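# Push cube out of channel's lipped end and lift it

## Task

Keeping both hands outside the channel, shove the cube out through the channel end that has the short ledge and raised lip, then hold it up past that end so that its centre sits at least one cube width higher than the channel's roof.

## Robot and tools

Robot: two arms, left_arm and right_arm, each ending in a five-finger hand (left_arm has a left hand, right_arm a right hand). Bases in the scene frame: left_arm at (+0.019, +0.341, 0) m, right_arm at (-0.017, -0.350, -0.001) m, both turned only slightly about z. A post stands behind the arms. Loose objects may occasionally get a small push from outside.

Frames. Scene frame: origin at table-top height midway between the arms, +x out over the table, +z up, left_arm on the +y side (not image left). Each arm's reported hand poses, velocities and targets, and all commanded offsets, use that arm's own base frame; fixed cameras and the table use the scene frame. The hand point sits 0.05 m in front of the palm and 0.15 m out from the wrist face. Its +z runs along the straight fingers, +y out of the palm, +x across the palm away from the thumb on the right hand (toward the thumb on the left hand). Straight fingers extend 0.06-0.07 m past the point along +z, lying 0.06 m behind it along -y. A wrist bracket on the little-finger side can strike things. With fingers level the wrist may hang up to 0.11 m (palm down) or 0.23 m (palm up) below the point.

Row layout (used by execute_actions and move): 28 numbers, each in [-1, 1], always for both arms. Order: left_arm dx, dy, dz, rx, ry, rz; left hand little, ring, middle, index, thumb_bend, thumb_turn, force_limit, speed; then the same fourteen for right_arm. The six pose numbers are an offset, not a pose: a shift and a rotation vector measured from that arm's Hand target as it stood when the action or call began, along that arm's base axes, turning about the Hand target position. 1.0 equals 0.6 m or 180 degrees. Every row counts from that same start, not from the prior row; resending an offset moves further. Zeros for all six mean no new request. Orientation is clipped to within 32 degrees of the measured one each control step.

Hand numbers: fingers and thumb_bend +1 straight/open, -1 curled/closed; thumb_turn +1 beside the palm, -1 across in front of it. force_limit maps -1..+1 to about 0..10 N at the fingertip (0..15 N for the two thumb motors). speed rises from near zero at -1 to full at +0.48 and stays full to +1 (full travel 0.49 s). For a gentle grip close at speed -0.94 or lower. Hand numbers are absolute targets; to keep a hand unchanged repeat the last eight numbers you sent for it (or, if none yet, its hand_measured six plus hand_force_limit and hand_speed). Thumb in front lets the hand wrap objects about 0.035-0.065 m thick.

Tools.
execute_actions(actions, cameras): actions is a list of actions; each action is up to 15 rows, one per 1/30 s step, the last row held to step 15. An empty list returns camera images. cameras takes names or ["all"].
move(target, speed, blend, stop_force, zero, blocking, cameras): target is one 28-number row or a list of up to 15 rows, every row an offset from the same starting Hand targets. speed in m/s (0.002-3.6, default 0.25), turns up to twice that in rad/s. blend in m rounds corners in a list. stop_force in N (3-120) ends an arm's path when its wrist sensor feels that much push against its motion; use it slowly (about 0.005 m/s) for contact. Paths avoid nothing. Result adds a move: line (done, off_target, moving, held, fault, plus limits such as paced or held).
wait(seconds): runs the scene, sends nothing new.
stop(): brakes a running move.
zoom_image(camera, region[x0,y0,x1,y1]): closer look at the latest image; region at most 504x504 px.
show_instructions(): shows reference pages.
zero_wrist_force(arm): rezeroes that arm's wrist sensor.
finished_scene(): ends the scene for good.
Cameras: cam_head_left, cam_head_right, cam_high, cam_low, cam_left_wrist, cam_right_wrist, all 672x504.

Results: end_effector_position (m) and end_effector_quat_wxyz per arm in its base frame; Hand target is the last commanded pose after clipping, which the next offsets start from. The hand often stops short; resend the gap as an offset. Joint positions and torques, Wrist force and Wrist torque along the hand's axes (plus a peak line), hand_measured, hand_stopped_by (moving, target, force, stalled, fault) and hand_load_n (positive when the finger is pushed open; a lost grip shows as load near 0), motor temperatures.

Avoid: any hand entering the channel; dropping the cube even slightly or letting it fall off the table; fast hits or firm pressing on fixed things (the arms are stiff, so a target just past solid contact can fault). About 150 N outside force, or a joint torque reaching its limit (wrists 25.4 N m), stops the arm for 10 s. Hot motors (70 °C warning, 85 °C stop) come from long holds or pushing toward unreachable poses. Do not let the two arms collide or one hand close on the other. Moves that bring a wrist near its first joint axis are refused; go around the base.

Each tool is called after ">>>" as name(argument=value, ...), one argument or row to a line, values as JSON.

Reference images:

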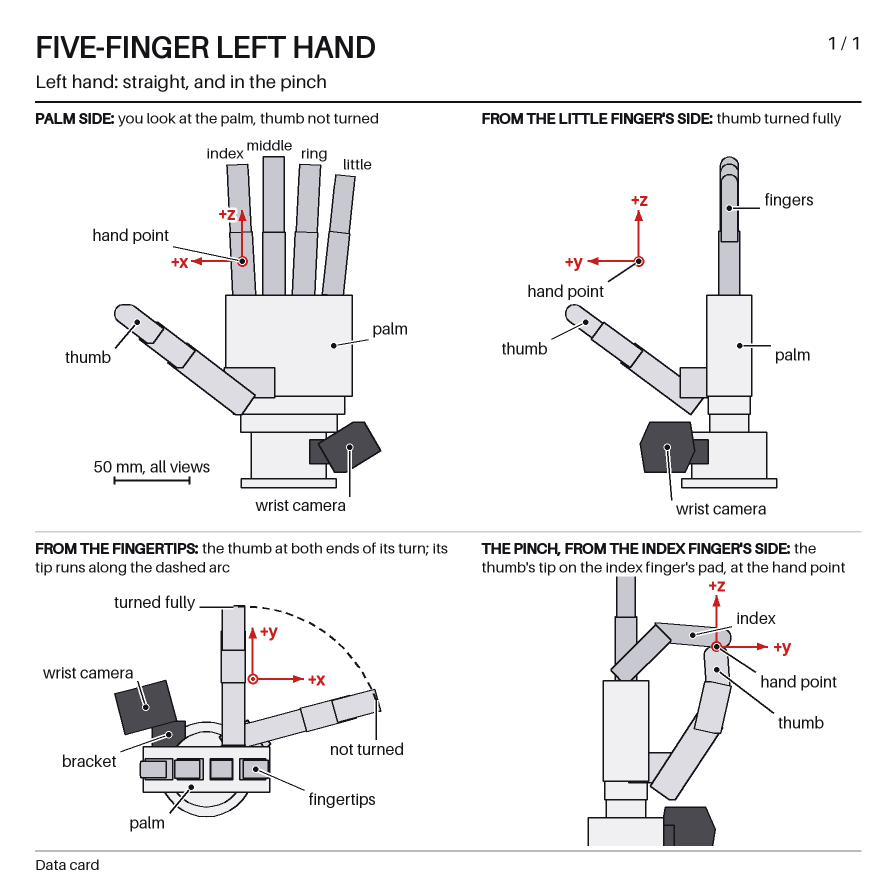

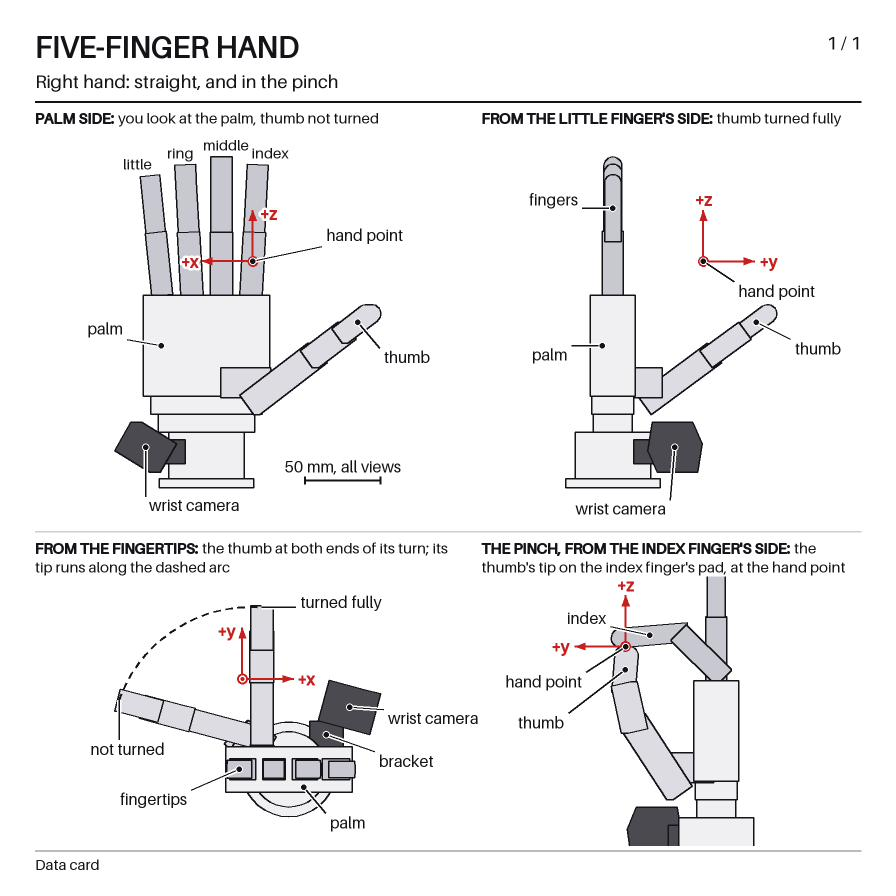

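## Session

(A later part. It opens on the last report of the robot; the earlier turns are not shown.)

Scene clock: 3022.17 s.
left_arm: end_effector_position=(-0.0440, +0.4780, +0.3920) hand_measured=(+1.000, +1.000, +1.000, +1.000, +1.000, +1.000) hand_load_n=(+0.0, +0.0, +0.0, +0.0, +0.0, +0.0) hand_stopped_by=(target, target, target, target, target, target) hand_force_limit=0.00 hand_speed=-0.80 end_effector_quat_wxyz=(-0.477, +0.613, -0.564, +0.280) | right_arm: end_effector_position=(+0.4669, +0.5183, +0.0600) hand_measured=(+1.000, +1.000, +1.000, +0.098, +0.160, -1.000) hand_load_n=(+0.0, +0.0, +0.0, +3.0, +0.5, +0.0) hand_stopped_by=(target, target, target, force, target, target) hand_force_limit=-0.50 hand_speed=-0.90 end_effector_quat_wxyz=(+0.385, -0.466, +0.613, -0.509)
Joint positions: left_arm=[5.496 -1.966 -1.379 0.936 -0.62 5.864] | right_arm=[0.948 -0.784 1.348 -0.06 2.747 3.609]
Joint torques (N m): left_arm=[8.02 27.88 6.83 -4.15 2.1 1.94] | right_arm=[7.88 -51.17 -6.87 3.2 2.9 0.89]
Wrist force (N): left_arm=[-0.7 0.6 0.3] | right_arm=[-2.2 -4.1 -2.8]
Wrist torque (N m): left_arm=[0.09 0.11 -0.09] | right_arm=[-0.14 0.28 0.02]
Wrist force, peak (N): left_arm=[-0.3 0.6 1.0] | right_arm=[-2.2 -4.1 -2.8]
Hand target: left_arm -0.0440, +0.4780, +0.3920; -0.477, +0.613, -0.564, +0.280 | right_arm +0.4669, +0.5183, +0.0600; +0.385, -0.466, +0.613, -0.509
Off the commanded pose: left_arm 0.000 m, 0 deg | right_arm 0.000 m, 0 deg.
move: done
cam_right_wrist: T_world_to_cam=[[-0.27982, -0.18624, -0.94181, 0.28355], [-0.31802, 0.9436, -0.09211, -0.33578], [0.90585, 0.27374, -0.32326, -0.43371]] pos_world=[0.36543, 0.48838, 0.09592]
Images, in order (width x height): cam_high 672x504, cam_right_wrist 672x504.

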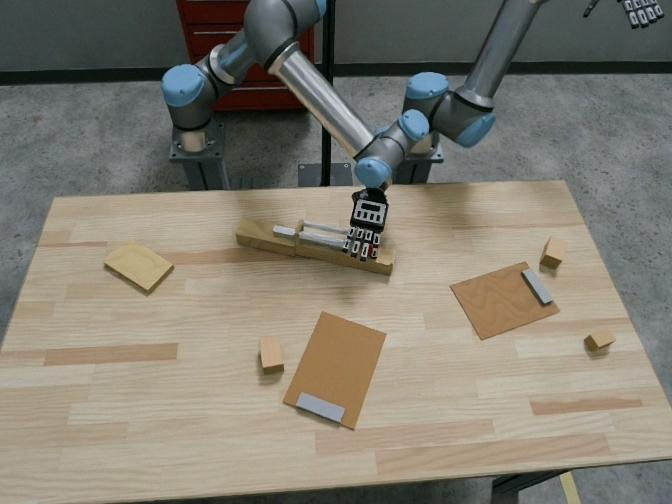

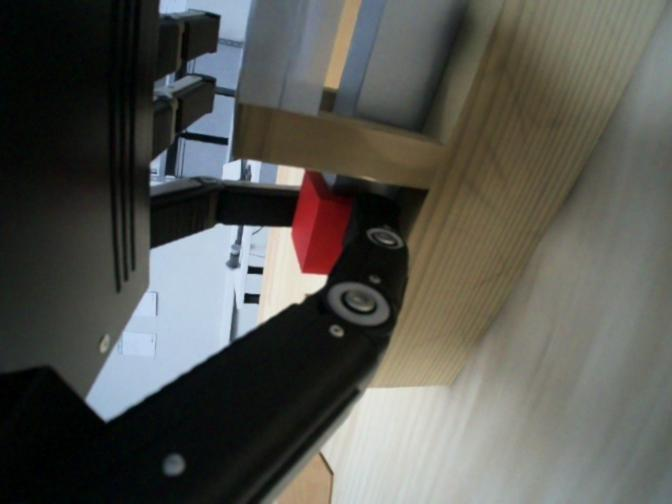

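>>> move(
  target=[0,0,0,0,0,0,1,1,1,1,1,1,0,-0.8,0,0,0,0,0,0,1,1,1,0.6,0.16,-1,-0.5,-0.9],
)

>>> move(
  target=[
    [0,0,0,0,0,0,1,1,1,1,1,1,0,-0.8,-0.0096,0.0028,0,0,0,0,1,1,1,0.6,0.16,-1,-0.5,-0.9],
    [0,0,0,0,0,0,1,1,1,1,1,1,0,-0.8,-0.0064,0.0140,0,-0.0033,-0.0117,0,1,1,1,0.6,0.16,-1,-0.5,-0.9],
    [0,0,0,0,0,0,1,1,1,1,1,1,0,-0.8,-0.0064,0.0140,-0.0067,-0.0033,-0.0117,0,1,1,1,0.6,0.05,-1,-0.5,-0.9],
  ],
  speed=0.01,
  cameras=["cam_right_wrist","cam_high"],
)

>>> zoom_image(
  camera="cam_high",
  region=[290, 150, 430, 290],
)

>>> zoom_image(
  camera="cam_right_wrist",
  region=[220, 100, 460, 340],
)

Scene clock: 3075.17 s.
left_arm: end_effector_position=(-0.0440, +0.4780, +0.3920) hand_measured=(+1.000, +1.000, +1.000, +1.000, +1.000, +1.000) hand_load_n=(+0.0, +0.0, +0.0, +0.0, +0.0, +0.0) hand_stopped_by=(target, target, target, target, target, target) hand_force_limit=0.00 hand_speed=-0.80 end_effector_quat_wxyz=(-0.477, +0.613, -0.564, +0.280) | right_arm: end_effector_position=(+0.4669, +0.5183, +0.0600) hand_measured=(+1.000, +1.000, +1.000, +0.600, +0.160, -1.000) hand_load_n=(+0.0, +0.0, +0.0, +0.0, +0.0, +0.0) hand_stopped_by=(target, target, target, target, target, target) hand_force_limit=-0.50 hand_speed=-0.90 end_effector_quat_wxyz=(+0.385, -0.466, +0.613, -0.509)
Joint positions: left_arm=[5.496 -1.966 -1.379 0.936 -0.62 5.864] | right_arm=[0.948 -0.784 1.348 -0.06 2.747 3.609]
Joint torques (N m): left_arm=[8.24 26.88 7.24 -3.75 1.91 2.13] | right_arm=[3.82 -41.18 -12.05 3.17 2.32 0.91]
Wrist force (N): left_arm=[-0.4 0.7 0.4] | right_arm=[-0.2 0.1 -2.6]
Wrist torque (N m): left_arm=[0.10 0.07 -0.07] | right_arm=[0.14 0.12 0.11]
Wrist force, peak (N): left_arm=[-0.7 0.7 0.8] | right_arm=[-2.3 -4.1 -2.7]
Hand target: left_arm -0.0440, +0.4780, +0.3920; -0.477, +0.613, -0.564, +0.280 | right_arm +0.4669, +0.5183, +0.0600; +0.385, -0.466, +0.613, -0.509
Off the commanded pose: left_arm 0.000 m, 0 deg | right_arm 0.000 m, 0 deg.
move: done

Scene clock: 3079.47 s.
left_arm: end_effector_position=(-0.0440, +0.4780, +0.3920) hand_measured=(+1.000, +1.000, +1.000, +1.000, +1.000, +1.000) hand_load_n=(+0.0, +0.0, +0.0, +0.0, +0.0, -0.5) hand_stopped_by=(target, target, target, target, target, target) hand_force_limit=0.00 hand_speed=-0.80 end_effector_quat_wxyz=(-0.477, +0.613, -0.564, +0.280) | right_arm: end_effector_position=(+0.4631, +0.5267, +0.0560) hand_measured=(+1.000, +1.000, +1.000, +0.600, +0.050, -1.000) hand_load_n=(+0.0, +0.0, +0.0, +0.0, +0.0, +0.0) hand_stopped_by=(target, target, target, target, target, target) hand_force_limit=-0.50 hand_speed=-0.90 end_effector_quat_wxyz=(+0.394, -0.459, +0.603, -0.521)
Joint positions: left_arm=[5.496 -1.966 -1.379 0.936 -0.62 5.864] | right_arm=[0.967 -0.772 1.355 -0.15 2.781 3.547]
Joint torques (N m): left_arm=[7.95 28.13 6.52 -3.92 2.04 2.06] | right_arm=[-3.69 -59.94 -20.02 2.75 -1.7 -0.35]
Wrist force (N): left_arm=[-0.5 0.5 0.7] | right_arm=[-0.4 0.1 -2.6]
Wrist torque (N m): left_arm=[0.05 0.09 -0.08] | right_arm=[0.12 0.16 0.09]
Wrist force, peak (N): left_arm=[-0.5 0.9 0.6] | right_arm=[0.1 0.1 -3.0]
Hand target: left_arm -0.0440, +0.4780, +0.3920; -0.477, +0.613, -0.564, +0.280 | right_arm +0.4631, +0.5267, +0.0560; +0.394, -0.459, +0.603, -0.521
Off the commanded pose: left_arm 0.000 m, 0 deg | right_arm 0.000 m, 0 deg.
move: done
cam_right_wrist: T_world_to_cam=[[-0.24515, -0.19612, -0.94944, 0.26976], [-0.3142, 0.94254, -0.11356, -0.34527], [0.91716, 0.27047, -0.29268, -0.43904]] pos_world=[0.36032, 0.49708, 0.08841]
Images, in order (width x height): cam_high 672x504, cam_right_wrist 672x504.

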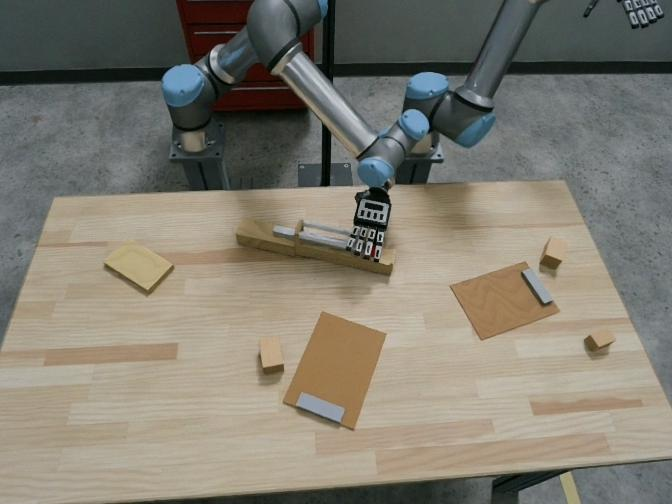

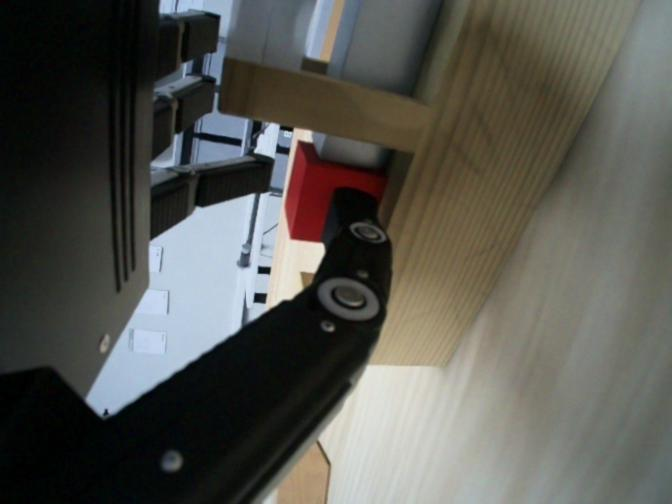

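Scaled by 3.600 from the camera's image (finer frame: 960x720).

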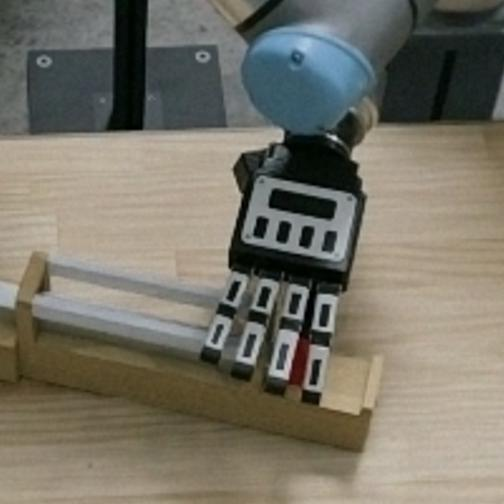

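Scaled by 2.100 from the camera's image (finer frame: 960x720).

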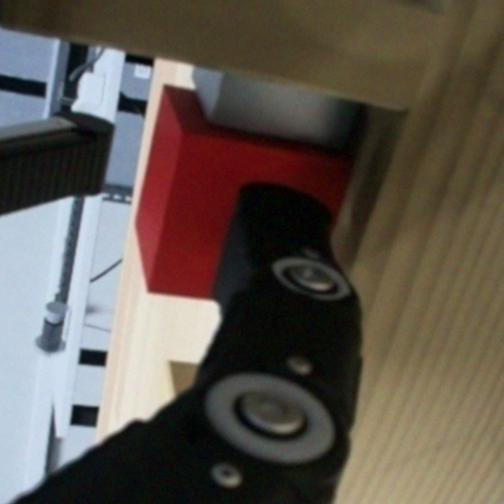

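>>> move(
  target=[0,0,0,0,0,0,1,1,1,1,1,1,0,-0.8,0.0048,-0.0014,0,0,0,0,1,1,1,0.6,0.05,-1,-0.5,-0.9],
  speed=0.01,
)

>>> move(
  target=[0,0,0,0,0,0,1,1,1,1,1,1,0,-0.8,0,0,0,0,0,0,1,1,1,-0.1,0.05,-1,-0.5,-0.9],
  cameras=["cam_right_wrist","cam_high"],
)

>>> zoom_image(
  camera="cam_high",
  region=[290, 150, 430, 290],
)

>>> zoom_image(
  camera="cam_right_wrist",
  region=[220, 100, 460, 340],
)

Scene clock: 3094.83 s.
left_arm: end_effector_position=(-0.0440, +0.4780, +0.3920) hand_measured=(+1.000, +1.000, +1.000, +1.000, +1.000, +1.000) hand_load_n=(+0.0, +0.0, +0.0, +0.0, +0.0, +0.0) hand_stopped_by=(target, target, target, target, target, target) hand_force_limit=0.00 hand_speed=-0.80 end_effector_quat_wxyz=(-0.477, +0.613, -0.564, +0.280) | right_arm: end_effector_position=(+0.4661, +0.5259, +0.0560) hand_measured=(+1.000, +1.000, +1.000, +0.600, +0.050, -1.000) hand_load_n=(+0.0, +0.0, +0.0, +0.0, +0.0, +0.0) hand_stopped_by=(target, target, target, target, target, target) hand_force_limit=-0.50 hand_speed=-0.90 end_effector_quat_wxyz=(+0.394, -0.459, +0.603, -0.521)
Joint positions: left_arm=[5.496 -1.966 -1.379 0.936 -0.62 5.864] | right_arm=[0.962 -0.773 1.355 -0.156 2.776 3.541]
Joint torques (N m): left_arm=[6.08 29.64 8.29 -3.86 2.01 1.92] | right_arm=[3.39 -59.93 -4.85 -0.94 -0.43 -0.28]
Wrist force (N): left_arm=[-0.5 0.4 0.6] | right_arm=[-0.2 -0.2 -2.8]
Wrist torque (N m): left_arm=[0.05 0.10 -0.07] | right_arm=[0.09 0.14 0.10]
Wrist force, peak (N): left_arm=[-0.5 0.9 0.6] | right_arm=[-0.2 -0.3 -2.9]
Hand target: left_arm -0.0440, +0.4780, +0.3920; -0.477, +0.613, -0.564, +0.280 | right_arm +0.4660, +0.5259, +0.0560; +0.394, -0.459, +0.603, -0.521
Off the commanded pose: left_arm 0.000 m, 0 deg | right_arm 0.000 m, 0 deg.
move: done

Scene clock: 3096.67 s.
left_arm: end_effector_position=(-0.0440, +0.4780, +0.3920) hand_measured=(+1.000, +1.000, +1.000, +1.000, +1.000, +1.000) hand_load_n=(+0.0, +0.0, +0.0, +0.0, +0.0, -0.5) hand_stopped_by=(target, target, target, target, target, target) hand_force_limit=0.00 hand_speed=-0.80 end_effector_quat_wxyz=(-0.477, +0.613, -0.564, +0.280) | right_arm: end_effector_position=(+0.4660, +0.5259, +0.0560) hand_measured=(+1.000, +1.000, +1.000, +0.164, +0.050, -1.000) hand_load_n=(+0.0, +0.0, -0.5, +3.5, +0.5, -0.5) hand_stopped_by=(target, target, target, force, target, target) hand_force_limit=-0.50 hand_speed=-0.90 end_effector_quat_wxyz=(+0.394, -0.459, +0.603, -0.521)
Joint positions: left_arm=[5.496 -1.966 -1.379 0.936 -0.62 5.864] | right_arm=[0.963 -0.773 1.355 -0.156 2.776 3.541]
Joint torques (N m): left_arm=[7.9 29.1 7.01 -3.79 2.13 1.92] | right_arm=[9.77 -52.88 -8 2.34 2.8 0.85]
Wrist force (N): left_arm=[-0.3 0.6 0.6] | right_arm=[-1.7 -4.9 -2.0]
Wrist torque (N m): left_arm=[0.07 0.06 -0.07] | right_arm=[-0.20 0.24 0.00]
Wrist force, peak (N): left_arm=[-0.7 0.7 0.6] | right_arm=[-1.2 -5.0 -2.3]
Hand target: left_arm -0.0440, +0.4780, +0.3920; -0.477, +0.613, -0.564, +0.280 | right_arm +0.4660, +0.5259, +0.0560; +0.394, -0.459, +0.603, -0.521
Off the commanded pose: left_arm 0.000 m, 0 deg | right_arm 0.000 m, 0 deg.
move: done
cam_right_wrist: T_world_to_cam=[[-0.2451, -0.196, -0.94948, 0.27033], [-0.31416, 0.94256, -0.11348, -0.34362], [0.91719, 0.27048, -0.29259, -0.44148]] pos_world=[0.36322, 0.49628, 0.08851]
Images, in order (width x height): cam_high 672x504, cam_right_wrist 672x504.

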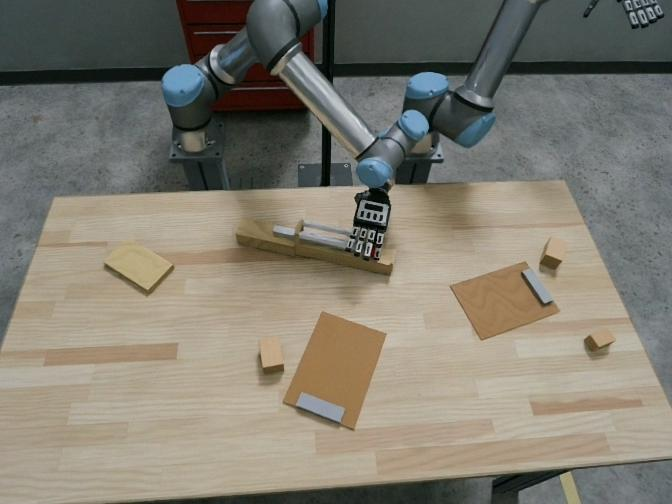

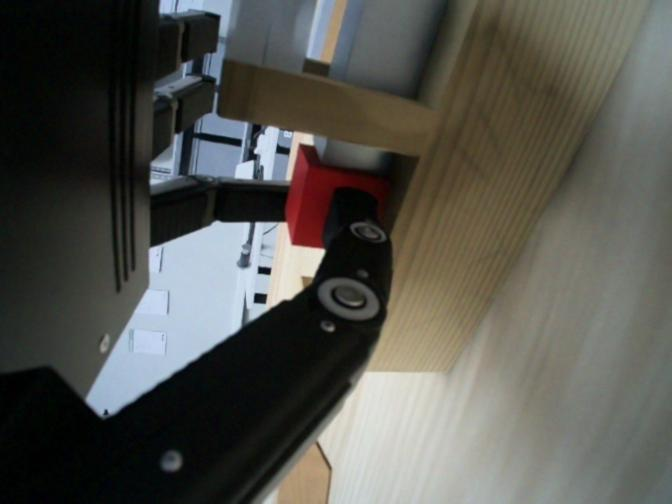

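Scaled by 3.600 from the camera's image (finer frame: 960x720).

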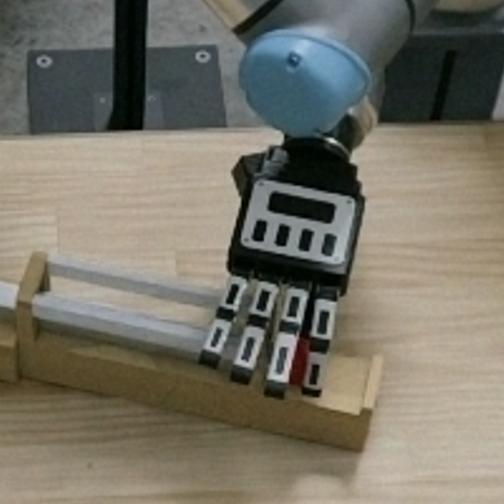

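Scaled by 2.100 from the camera's image (finer frame: 960x720).

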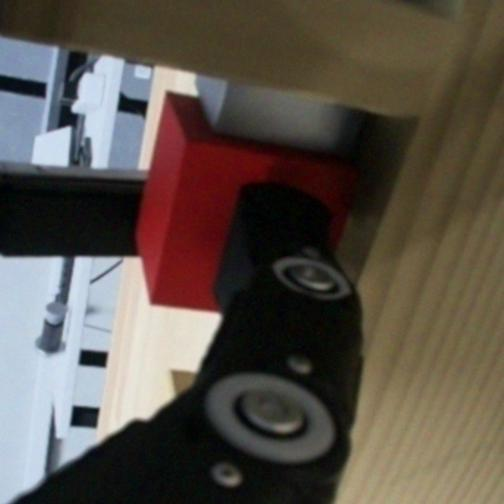

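>>> move(
  target=[0,0,0,0,0,0,1,1,1,1,1,1,0,-0.8,0,0,0.0035,0,0,0,1,1,1,-0.1,0.05,-1,-0.5,-0.9],
  speed=0.01,
)

>>> move(
  target=[0,0,0,0,0,0,1,1,1,1,1,1,0,-0.8,0,0,0,0,0,0,1,1,1,-0.15,0.05,-1,0,-0.9],
  cameras=["cam_right_wrist"],
)

>>> zoom_image(
  camera="cam_right_wrist",
  region=[220, 100, 460, 340],
)

Scene clock: 3124.93 s.
left_arm: end_effector_position=(-0.0440, +0.4780, +0.3920) hand_measured=(+1.000, +1.000, +1.000, +1.000, +1.000, +1.000) hand_load_n=(+0.0, +0.0, +0.0, +0.0, +0.0, +0.0) hand_stopped_by=(target, target, target, target, target, target) hand_force_limit=0.00 hand_speed=-0.80 end_effector_quat_wxyz=(-0.477, +0.613, -0.564, +0.280) | right_arm: end_effector_position=(+0.4660, +0.5259, +0.0581) hand_measured=(+1.000, +1.000, +1.000, +0.164, +0.050, -1.000) hand_load_n=(+0.0, +0.0, +0.0, +1.0, +1.5, +0.0) hand_stopped_by=(target, target, target, force, target, target) hand_force_limit=-0.50 hand_speed=-0.90 end_effector_quat_wxyz=(+0.394, -0.459, +0.603, -0.521)
Joint positions: left_arm=[5.496 -1.966 -1.379 0.936 -0.62 5.864] | right_arm=[0.963 -0.776 1.354 -0.151 2.776 3.541]
Joint torques (N m): left_arm=[7.31 28.66 6.53 -4.07 1.94 1.81] | right_arm=[8.19 -51.9 -25.88 0.25 0.75 -0.31]
Wrist force (N): left_arm=[-0.5 0.6 0.3] | right_arm=[-0.5 0.2 -2.4]
Wrist torque (N m): left_arm=[0.08 0.09 -0.07] | right_arm=[0.09 0.15 0.10]
Wrist force, peak (N): left_arm=[-0.6 0.7 0.7] | right_arm=[-1.5 -5.2 -2.0]
Hand target: left_arm -0.0440, +0.4780, +0.3920; -0.477, +0.613, -0.564, +0.280 | right_arm +0.4660, +0.5259, +0.0581; +0.394, -0.459, +0.603, -0.521
Off the commanded pose: left_arm 0.000 m, 0 deg | right_arm 0.000 m, 0 deg.
move: done

Scene clock: 3125.43 s.
left_arm: end_effector_position=(-0.0440, +0.4780, +0.3920) hand_measured=(+1.000, +1.000, +1.000, +1.000, +1.000, +1.000) hand_load_n=(-0.5, +0.0, +0.0, +0.0, +0.0, +0.0) hand_stopped_by=(target, target, target, target, target, target) hand_force_limit=0.00 hand_speed=-0.80 end_effector_quat_wxyz=(-0.477, +0.613, -0.564, +0.280) | right_arm: end_effector_position=(+0.4660, +0.5259, +0.0582) hand_measured=(+1.000, +1.000, +1.000, +0.128, +0.050, -1.000) hand_load_n=(+0.0, +0.0, +0.0, +5.5, +3.0, +0.0) hand_stopped_by=(target, target, target, force, target, target) hand_force_limit=0.00 hand_speed=-0.90 end_effector_quat_wxyz=(+0.394, -0.459, +0.603, -0.521)
Joint positions: left_arm=[5.496 -1.966 -1.379 0.936 -0.62 5.864] | right_arm=[0.963 -0.776 1.354 -0.152 2.776 3.541]
Joint torques (N m): left_arm=[5.38 27.65 7.05 -3.82 1.73 1.89] | right_arm=[7.62 -44.29 -21.14 -1.68 0.64 0.09]
Wrist force (N): left_arm=[-0.2 0.5 0.4] | right_arm=[-1.9 -3.8 -2.5]
Wrist torque (N m): left_arm=[0.07 0.04 -0.06] | right_arm=[-0.11 0.23 0.02]
Wrist force, peak (N): left_arm=[-0.2 0.6 0.8] | right_arm=[-2.3 -4.2 -2.3]
Hand target: left_arm -0.0440, +0.4780, +0.3920; -0.477, +0.613, -0.564, +0.280 | right_arm +0.4660, +0.5259, +0.0581; +0.394, -0.459, +0.603, -0.521
Off the commanded pose: left_arm 0.000 m, 0 deg | right_arm 0.000 m, 0 deg.
move: done
cam_right_wrist: T_world_to_cam=[[-0.24508, -0.19598, -0.94949, 0.27231], [-0.31424, 0.94254, -0.11343, -0.34335], [0.91716, 0.27057, -0.29258, -0.4409]] pos_world=[0.36322, 0.49628, 0.09061]

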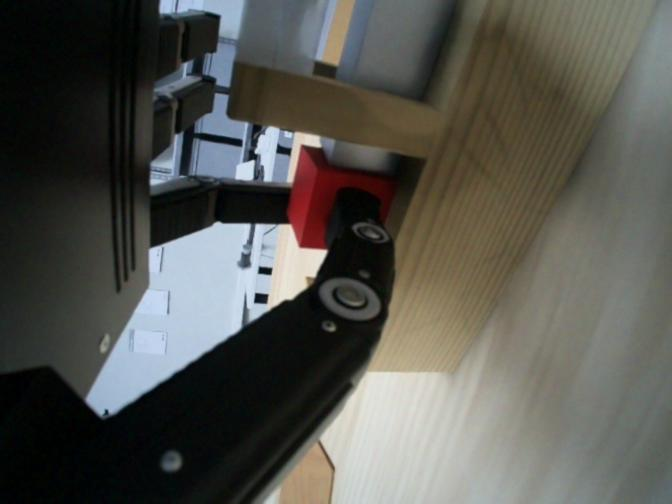

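Scaled by 2.100 from the camera's image (finer frame: 960x720).

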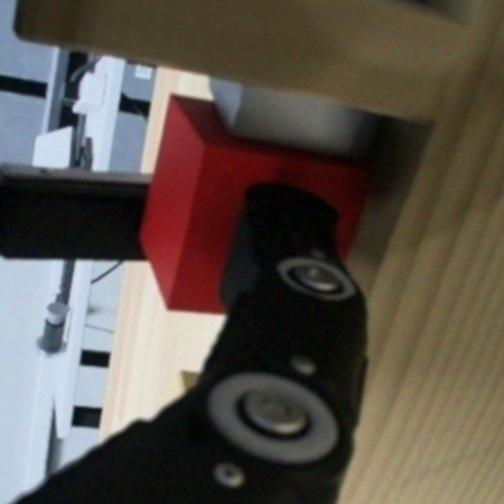

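>>> move(
  target=[0,0,0,0,0,0,1,1,1,1,1,1,0,-0.8,0,0,0.006,0,0,0,1,1,1,-0.15,0.05,-1,0,-0.9],
  speed=0.01,
  cameras=["cam_right_wrist"],
)

>>> zoom_image(
  camera="cam_right_wrist",
  region=[220, 100, 460, 340],
)

Scene clock: 3155.77 s.
left_arm: end_effector_position=(-0.0440, +0.4780, +0.3920) hand_measured=(+1.000, +1.000, +1.000, +1.000, +1.000, +1.000) hand_load_n=(+0.0, +0.0, +0.0, +0.0, +0.0, -0.5) hand_stopped_by=(target, target, target, target, target, target) hand_force_limit=0.00 hand_speed=-0.80 end_effector_quat_wxyz=(-0.477, +0.613, -0.564, +0.280) | right_arm: end_effector_position=(+0.4660, +0.5259, +0.0618) hand_measured=(+1.000, +1.000, +1.000, +0.128, +0.052, -1.000) hand_load_n=(+0.0, +0.0, +0.0, +3.5, +4.5, +0.0) hand_stopped_by=(target, target, target, force, target, target) hand_force_limit=0.00 hand_speed=-0.90 end_effector_quat_wxyz=(+0.394, -0.459, +0.603, -0.521)
Joint positions: left_arm=[5.496 -1.966 -1.379 0.936 -0.62 5.864] | right_arm=[0.963 -0.78 1.352 -0.145 2.776 3.541]
Joint torques (N m): left_arm=[6.53 27.96 8.03 -3.95 1.88 2.02] | right_arm=[6.85 -51.83 -23.38 1.58 -1.11 -0.33]
Wrist force (N): left_arm=[-0.3 0.5 0.6] | right_arm=[-0.9 0.7 -2.6]
Wrist torque (N m): left_arm=[0.06 0.07 -0.07] | right_arm=[0.16 0.16 0.11]
Wrist force, peak (N): left_arm=[-0.1 1.0 0.7] | right_arm=[-1.9 -4.4 -2.2]
Hand target: left_arm -0.0440, +0.4780, +0.3920; -0.477, +0.613, -0.564, +0.280 | right_arm +0.4660, +0.5259, +0.0617; +0.394, -0.459, +0.603, -0.521
Off the commanded pose: left_arm 0.000 m, 0 deg | right_arm 0.000 m, 0 deg.
move: done
cam_right_wrist: T_world_to_cam=[[-0.24515, -0.19612, -0.94944, 0.27582], [-0.3142, 0.94254, -0.11356, -0.34294], [0.91716, 0.27047, -0.29268, -0.43978]] pos_world=[0.36322, 0.49628, 0.09421]

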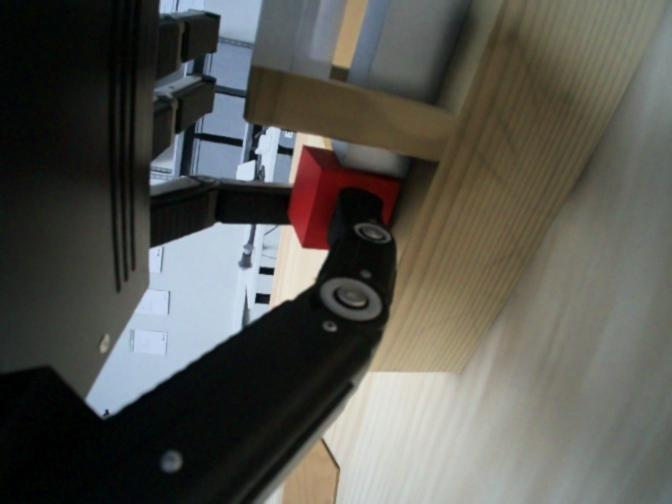

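Scaled by 2.100 from the camera's image (finer frame: 960x720).

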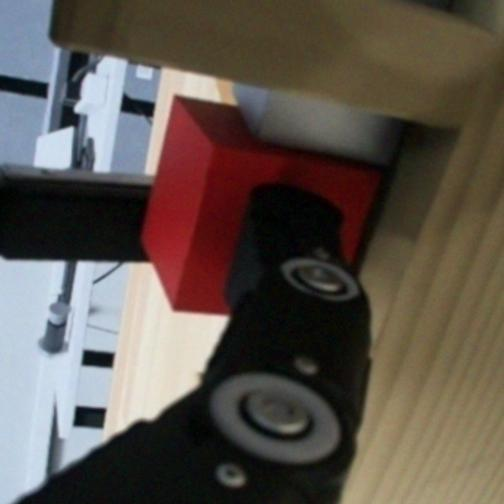

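>>> move(
  target=[0,0,0,0,0,0,1,1,1,1,1,1,0,-0.8,0,0,0,0,0,0,1,1,1,-0.2,0.05,-1,0.3,-0.9],
  cameras=["cam_right_wrist"],
)

>>> zoom_image(
  camera="cam_right_wrist",
  region=[220, 100, 460, 340],
)

Scene clock: 3163.73 s.
left_arm: end_effector_position=(-0.0440, +0.4780, +0.3920) hand_measured=(+1.000, +1.000, +1.000, +1.000, +1.000, +1.000) hand_load_n=(+0.0, +0.0, +0.0, +0.0, +0.0, +0.0) hand_stopped_by=(target, target, target, target, target, target) hand_force_limit=0.00 hand_speed=-0.80 end_effector_quat_wxyz=(-0.477, +0.613, -0.564, +0.280) | right_arm: end_effector_position=(+0.4660, +0.5259, +0.0617) hand_measured=(+1.000, +1.000, +1.000, +0.094, +0.052, -1.000) hand_load_n=(+0.0, +0.0, +0.0, +6.5, +8.0, -0.5) hand_stopped_by=(target, target, target, force, target, target) hand_force_limit=0.30 hand_speed=-0.90 end_effector_quat_wxyz=(+0.394, -0.459, +0.603, -0.521)
Joint positions: left_arm=[5.496 -1.966 -1.379 0.936 -0.62 5.864] | right_arm=[0.963 -0.78 1.353 -0.145 2.776 3.541]
Joint torques (N m): left_arm=[8.42 28.92 6.73 -3.8 1.76 1.93] | right_arm=[5.35 -40.02 -7.82 -1.67 -1.24 0.66]
Wrist force (N): left_arm=[-0.5 0.5 0.5] | right_arm=[-1.6 -0.2 -2.6]
Wrist torque (N m): left_arm=[0.07 0.08 -0.07] | right_arm=[0.09 0.20 0.08]
Wrist force, peak (N): left_arm=[-0.6 0.8 0.7] | right_arm=[-1.7 -0.4 -2.7]
Hand target: left_arm -0.0440, +0.4780, +0.3920; -0.477, +0.613, -0.564, +0.280 | right_arm +0.4660, +0.5259, +0.0617; +0.394, -0.459, +0.603, -0.521
Off the commanded pose: left_arm 0.000 m, 0 deg | right_arm 0.000 m, 0 deg.
move: done
cam_right_wrist: T_world_to_cam=[[-0.2451, -0.196, -0.94948, 0.27565], [-0.31416, 0.94256, -0.11348, -0.34299], [0.91719, 0.27048, -0.29259, -0.43984]] pos_world=[0.36322, 0.49628, 0.09411]

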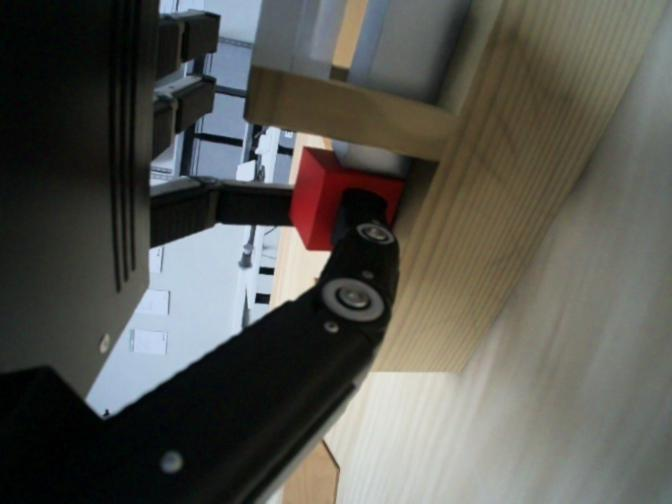

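Scaled by 2.100 from the camera's image (finer frame: 960x720).

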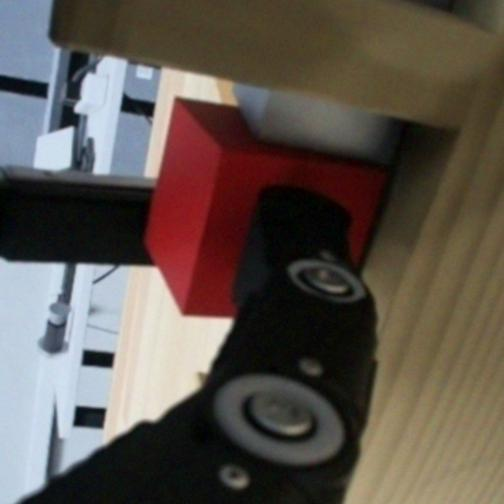

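>>> move(
  target=[
    [0,0,0,0,0,0,1,1,1,1,1,1,0,-0.8,0.0009,0.0032,0.02,0,0,0,1,1,1,-0.2,0.05,-1,0.3,-0.9],
    [0,0,0,0,0,0,1,1,1,1,1,1,0,-0.8,0.0046,0.016,0.2,0,0,0,1,1,1,-0.2,0.05,-1,0.3,-0.9],
  ],
  speed=[0.01,0.05],
  blend=[0.005,0],
  cameras=["cam_right_wrist","cam_head_left","cam_high","cam_low"],
)

Scene clock: 3183.97 s.
left_arm: end_effector_position=(-0.0440, +0.4780, +0.3920) hand_measured=(+1.000, +1.000, +1.000, +1.000, +1.000, +1.000) hand_load_n=(+0.0, +0.0, +0.0, +0.0, +0.0, +0.0) hand_stopped_by=(target, target, target, target, target, target) hand_force_limit=0.00 hand_speed=-0.80 end_effector_quat_wxyz=(-0.477, +0.613, -0.564, +0.280) | right_arm: end_effector_position=(+0.4687, +0.5355, +0.1819) hand_measured=(+1.000, +1.000, +1.000, +0.094, +0.052, -1.000) hand_load_n=(+0.0, +0.0, +0.0, +6.0, +8.0, -1.0) hand_stopped_by=(target, target, target, force, target, target) hand_force_limit=0.30 hand_speed=-0.90 end_effector_quat_wxyz=(+0.394, -0.459, +0.603, -0.521) end_effector_velocity=(+0.000, +0.000, -0.002) end_effector_angular_velocity=(+0.001, -0.001, +0.000)
Joint positions: left_arm=[5.496 -1.966 -1.379 0.936 -0.62 5.864] | right_arm=[0.968 -0.883 1.199 0.117 2.781 3.547]
Joint velocities: left_arm=[within noise] | right_arm=[0 0.001 0.004 -0.006 0 -0.001]
Joint torques (N m): left_arm=[5.55 27.86 8.02 -3.97 1.64 1.72] | right_arm=[5.88 -37.64 -7.04 -2.01 2.96 1.23]
Wrist force (N): left_arm=[-0.3 0.5 0.4] | right_arm=[-0.3 0.2 -2.3]
Wrist torque (N m): left_arm=[0.07 0.06 -0.06] | right_arm=[0.10 0.14 -0.01]
Wrist force, peak (N): left_arm=[-0.5 0.9 0.5] | right_arm=[-1.7 -0.4 -3.0]
Hand target: left_arm -0.0440, +0.4780, +0.3920; -0.477, +0.613, -0.564, +0.280 | right_arm +0.4687, +0.5355, +0.1817; +0.394, -0.459, +0.603, -0.521
Off the commanded pose: left_arm 0.000 m, 0 deg | right_arm 0.000 m, 0 deg.
move: done
cam_right_wrist: T_world_to_cam=[[-0.245, -0.19586, -0.94953, 0.39234], [-0.31418, 0.94257, -0.11335, -0.33753], [0.91721, 0.27055, -0.29247, -0.40987]] pos_world=[0.36602, 0.50588, 0.21441]
Images, in order (width x height): cam_head_left 672x504, cam_high 672x504, cam_low 672x504, cam_right_wrist 672x504.

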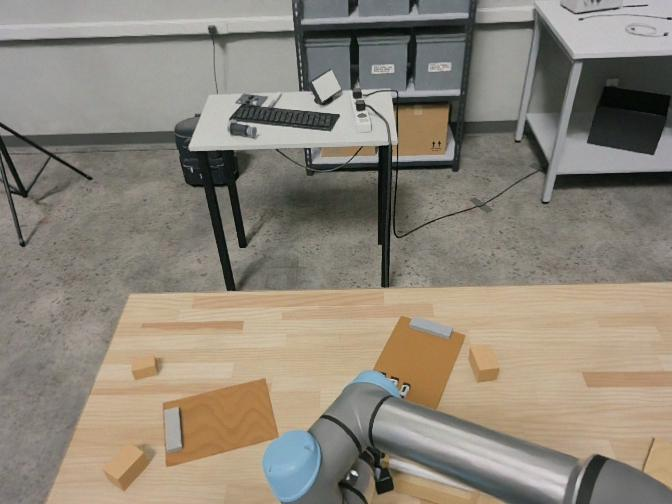

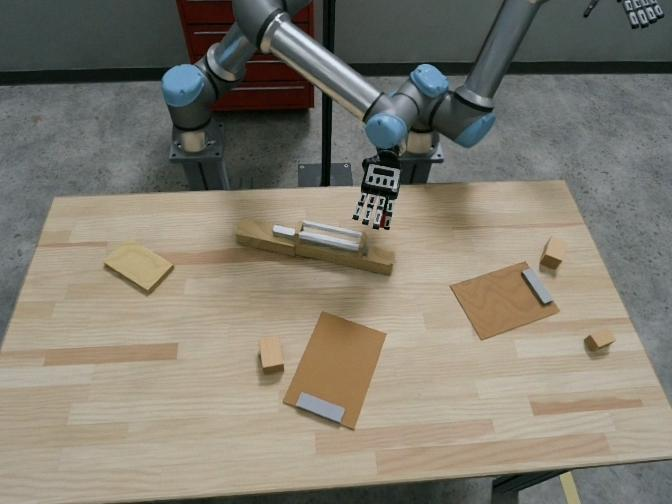

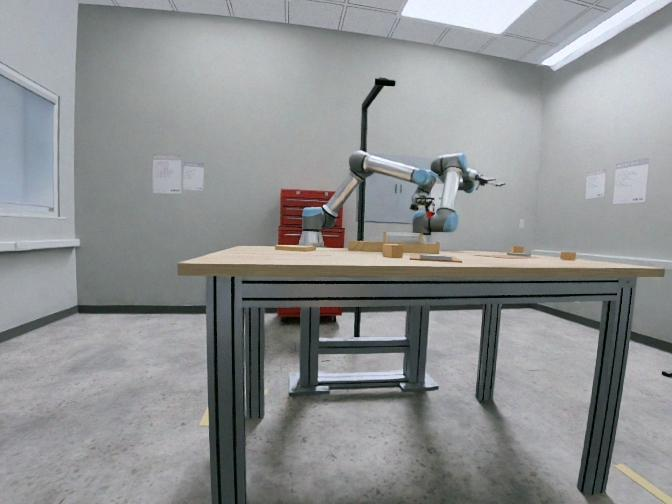

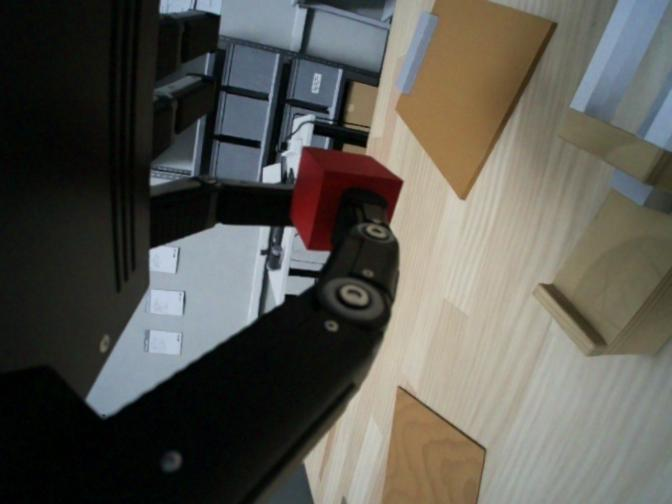

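>>> move(
  target=[0,0,0,0,0,0,1,1,1,1,1,1,0,-0.8,0.0165,0.0577,0,0,0,0,1,1,1,-0.2,0.05,-1,0.3,-0.9],
  speed=0.05,
  cameras=["cam_right_wrist","cam_high"],
)

Scene clock: 3197.53 s.
left_arm: end_effector_position=(-0.0440, +0.4780, +0.3920) hand_measured=(+1.000, +1.000, +1.000, +1.000, +1.000, +1.000) hand_load_n=(-0.5, +0.0, +0.0, +0.0, +0.0, +0.0) hand_stopped_by=(target, target, target, target, target, target) hand_force_limit=0.00 hand_speed=-0.80 end_effector_quat_wxyz=(-0.477, +0.613, -0.564, +0.280) | right_arm: end_effector_position=(+0.4786, +0.5701, +0.1816) hand_measured=(+1.000, +1.000, +1.000, +0.094, +0.052, -1.000) hand_load_n=(+0.0, +0.0, +0.0, +6.0, +8.0, -1.0) hand_stopped_by=(target, target, target, force, target, target) hand_force_limit=0.30 hand_speed=-0.90 end_effector_quat_wxyz=(+0.394, -0.459, +0.603, -0.521)
Joint positions: left_arm=[5.496 -1.966 -1.379 0.936 -0.62 5.864] | right_arm=[0.986 -0.785 1.03 0.209 2.798 3.57]
Joint torques (N m): left_arm=[6.13 28.05 8.55 -3.8 1.63 1.99] | right_arm=[-5.88 -61.69 -11.66 -1.83 -0.09 -0.56]
Wrist force (N): left_arm=[-0.7 0.4 0.5] | right_arm=[-0.2 0.1 -2.4]
Wrist torque (N m): left_arm=[0.06 0.11 -0.08] | right_arm=[0.10 0.13 -0.01]
Wrist force, peak (N): left_arm=[-0.6 0.8 0.6] | right_arm=[-0.2 0.2 -2.9]
Hand target: left_arm -0.0440, +0.4780, +0.3920; -0.477, +0.613, -0.564, +0.280 | right_arm +0.4786, +0.5701, +0.1817; +0.394, -0.459, +0.603, -0.521
Off the commanded pose: left_arm 0.000 m, 0 deg | right_arm 0.000 m, 0 deg.
move: done
cam_right_wrist: T_world_to_cam=[[-0.24516, -0.19609, -0.94944, 0.40141], [-0.31419, 0.94255, -0.11354, -0.36704], [0.91716, 0.27047, -0.29268, -0.4282]] pos_world=[0.37582, 0.54048, 0.21411]
Images, in order (width x height): cam_high 672x504, cam_right_wrist 672x504.

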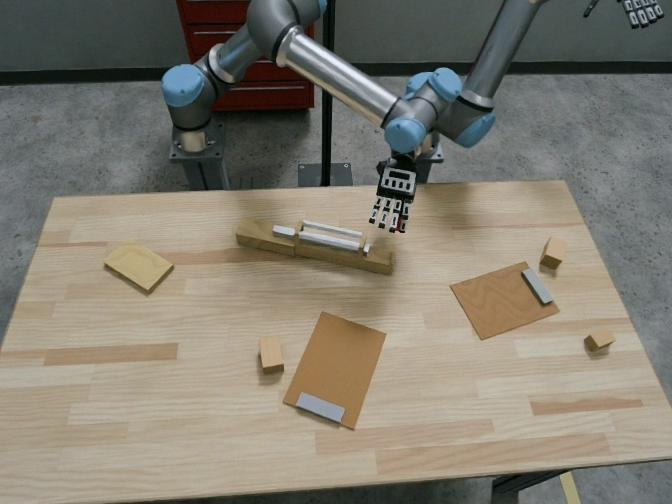

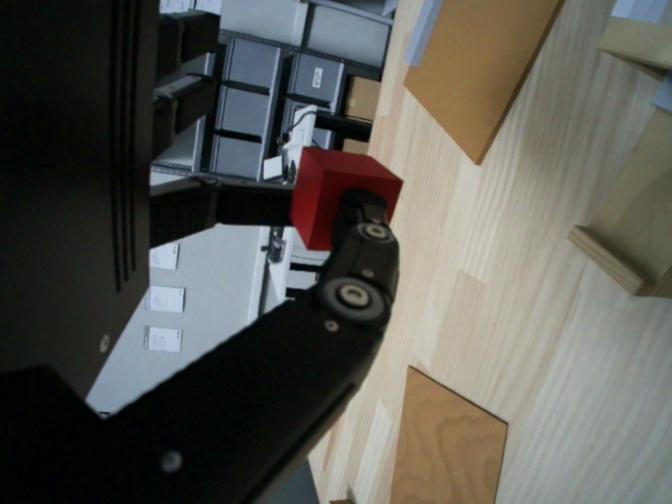

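>>> finished_scene(
)

The scene is finished: the task was done.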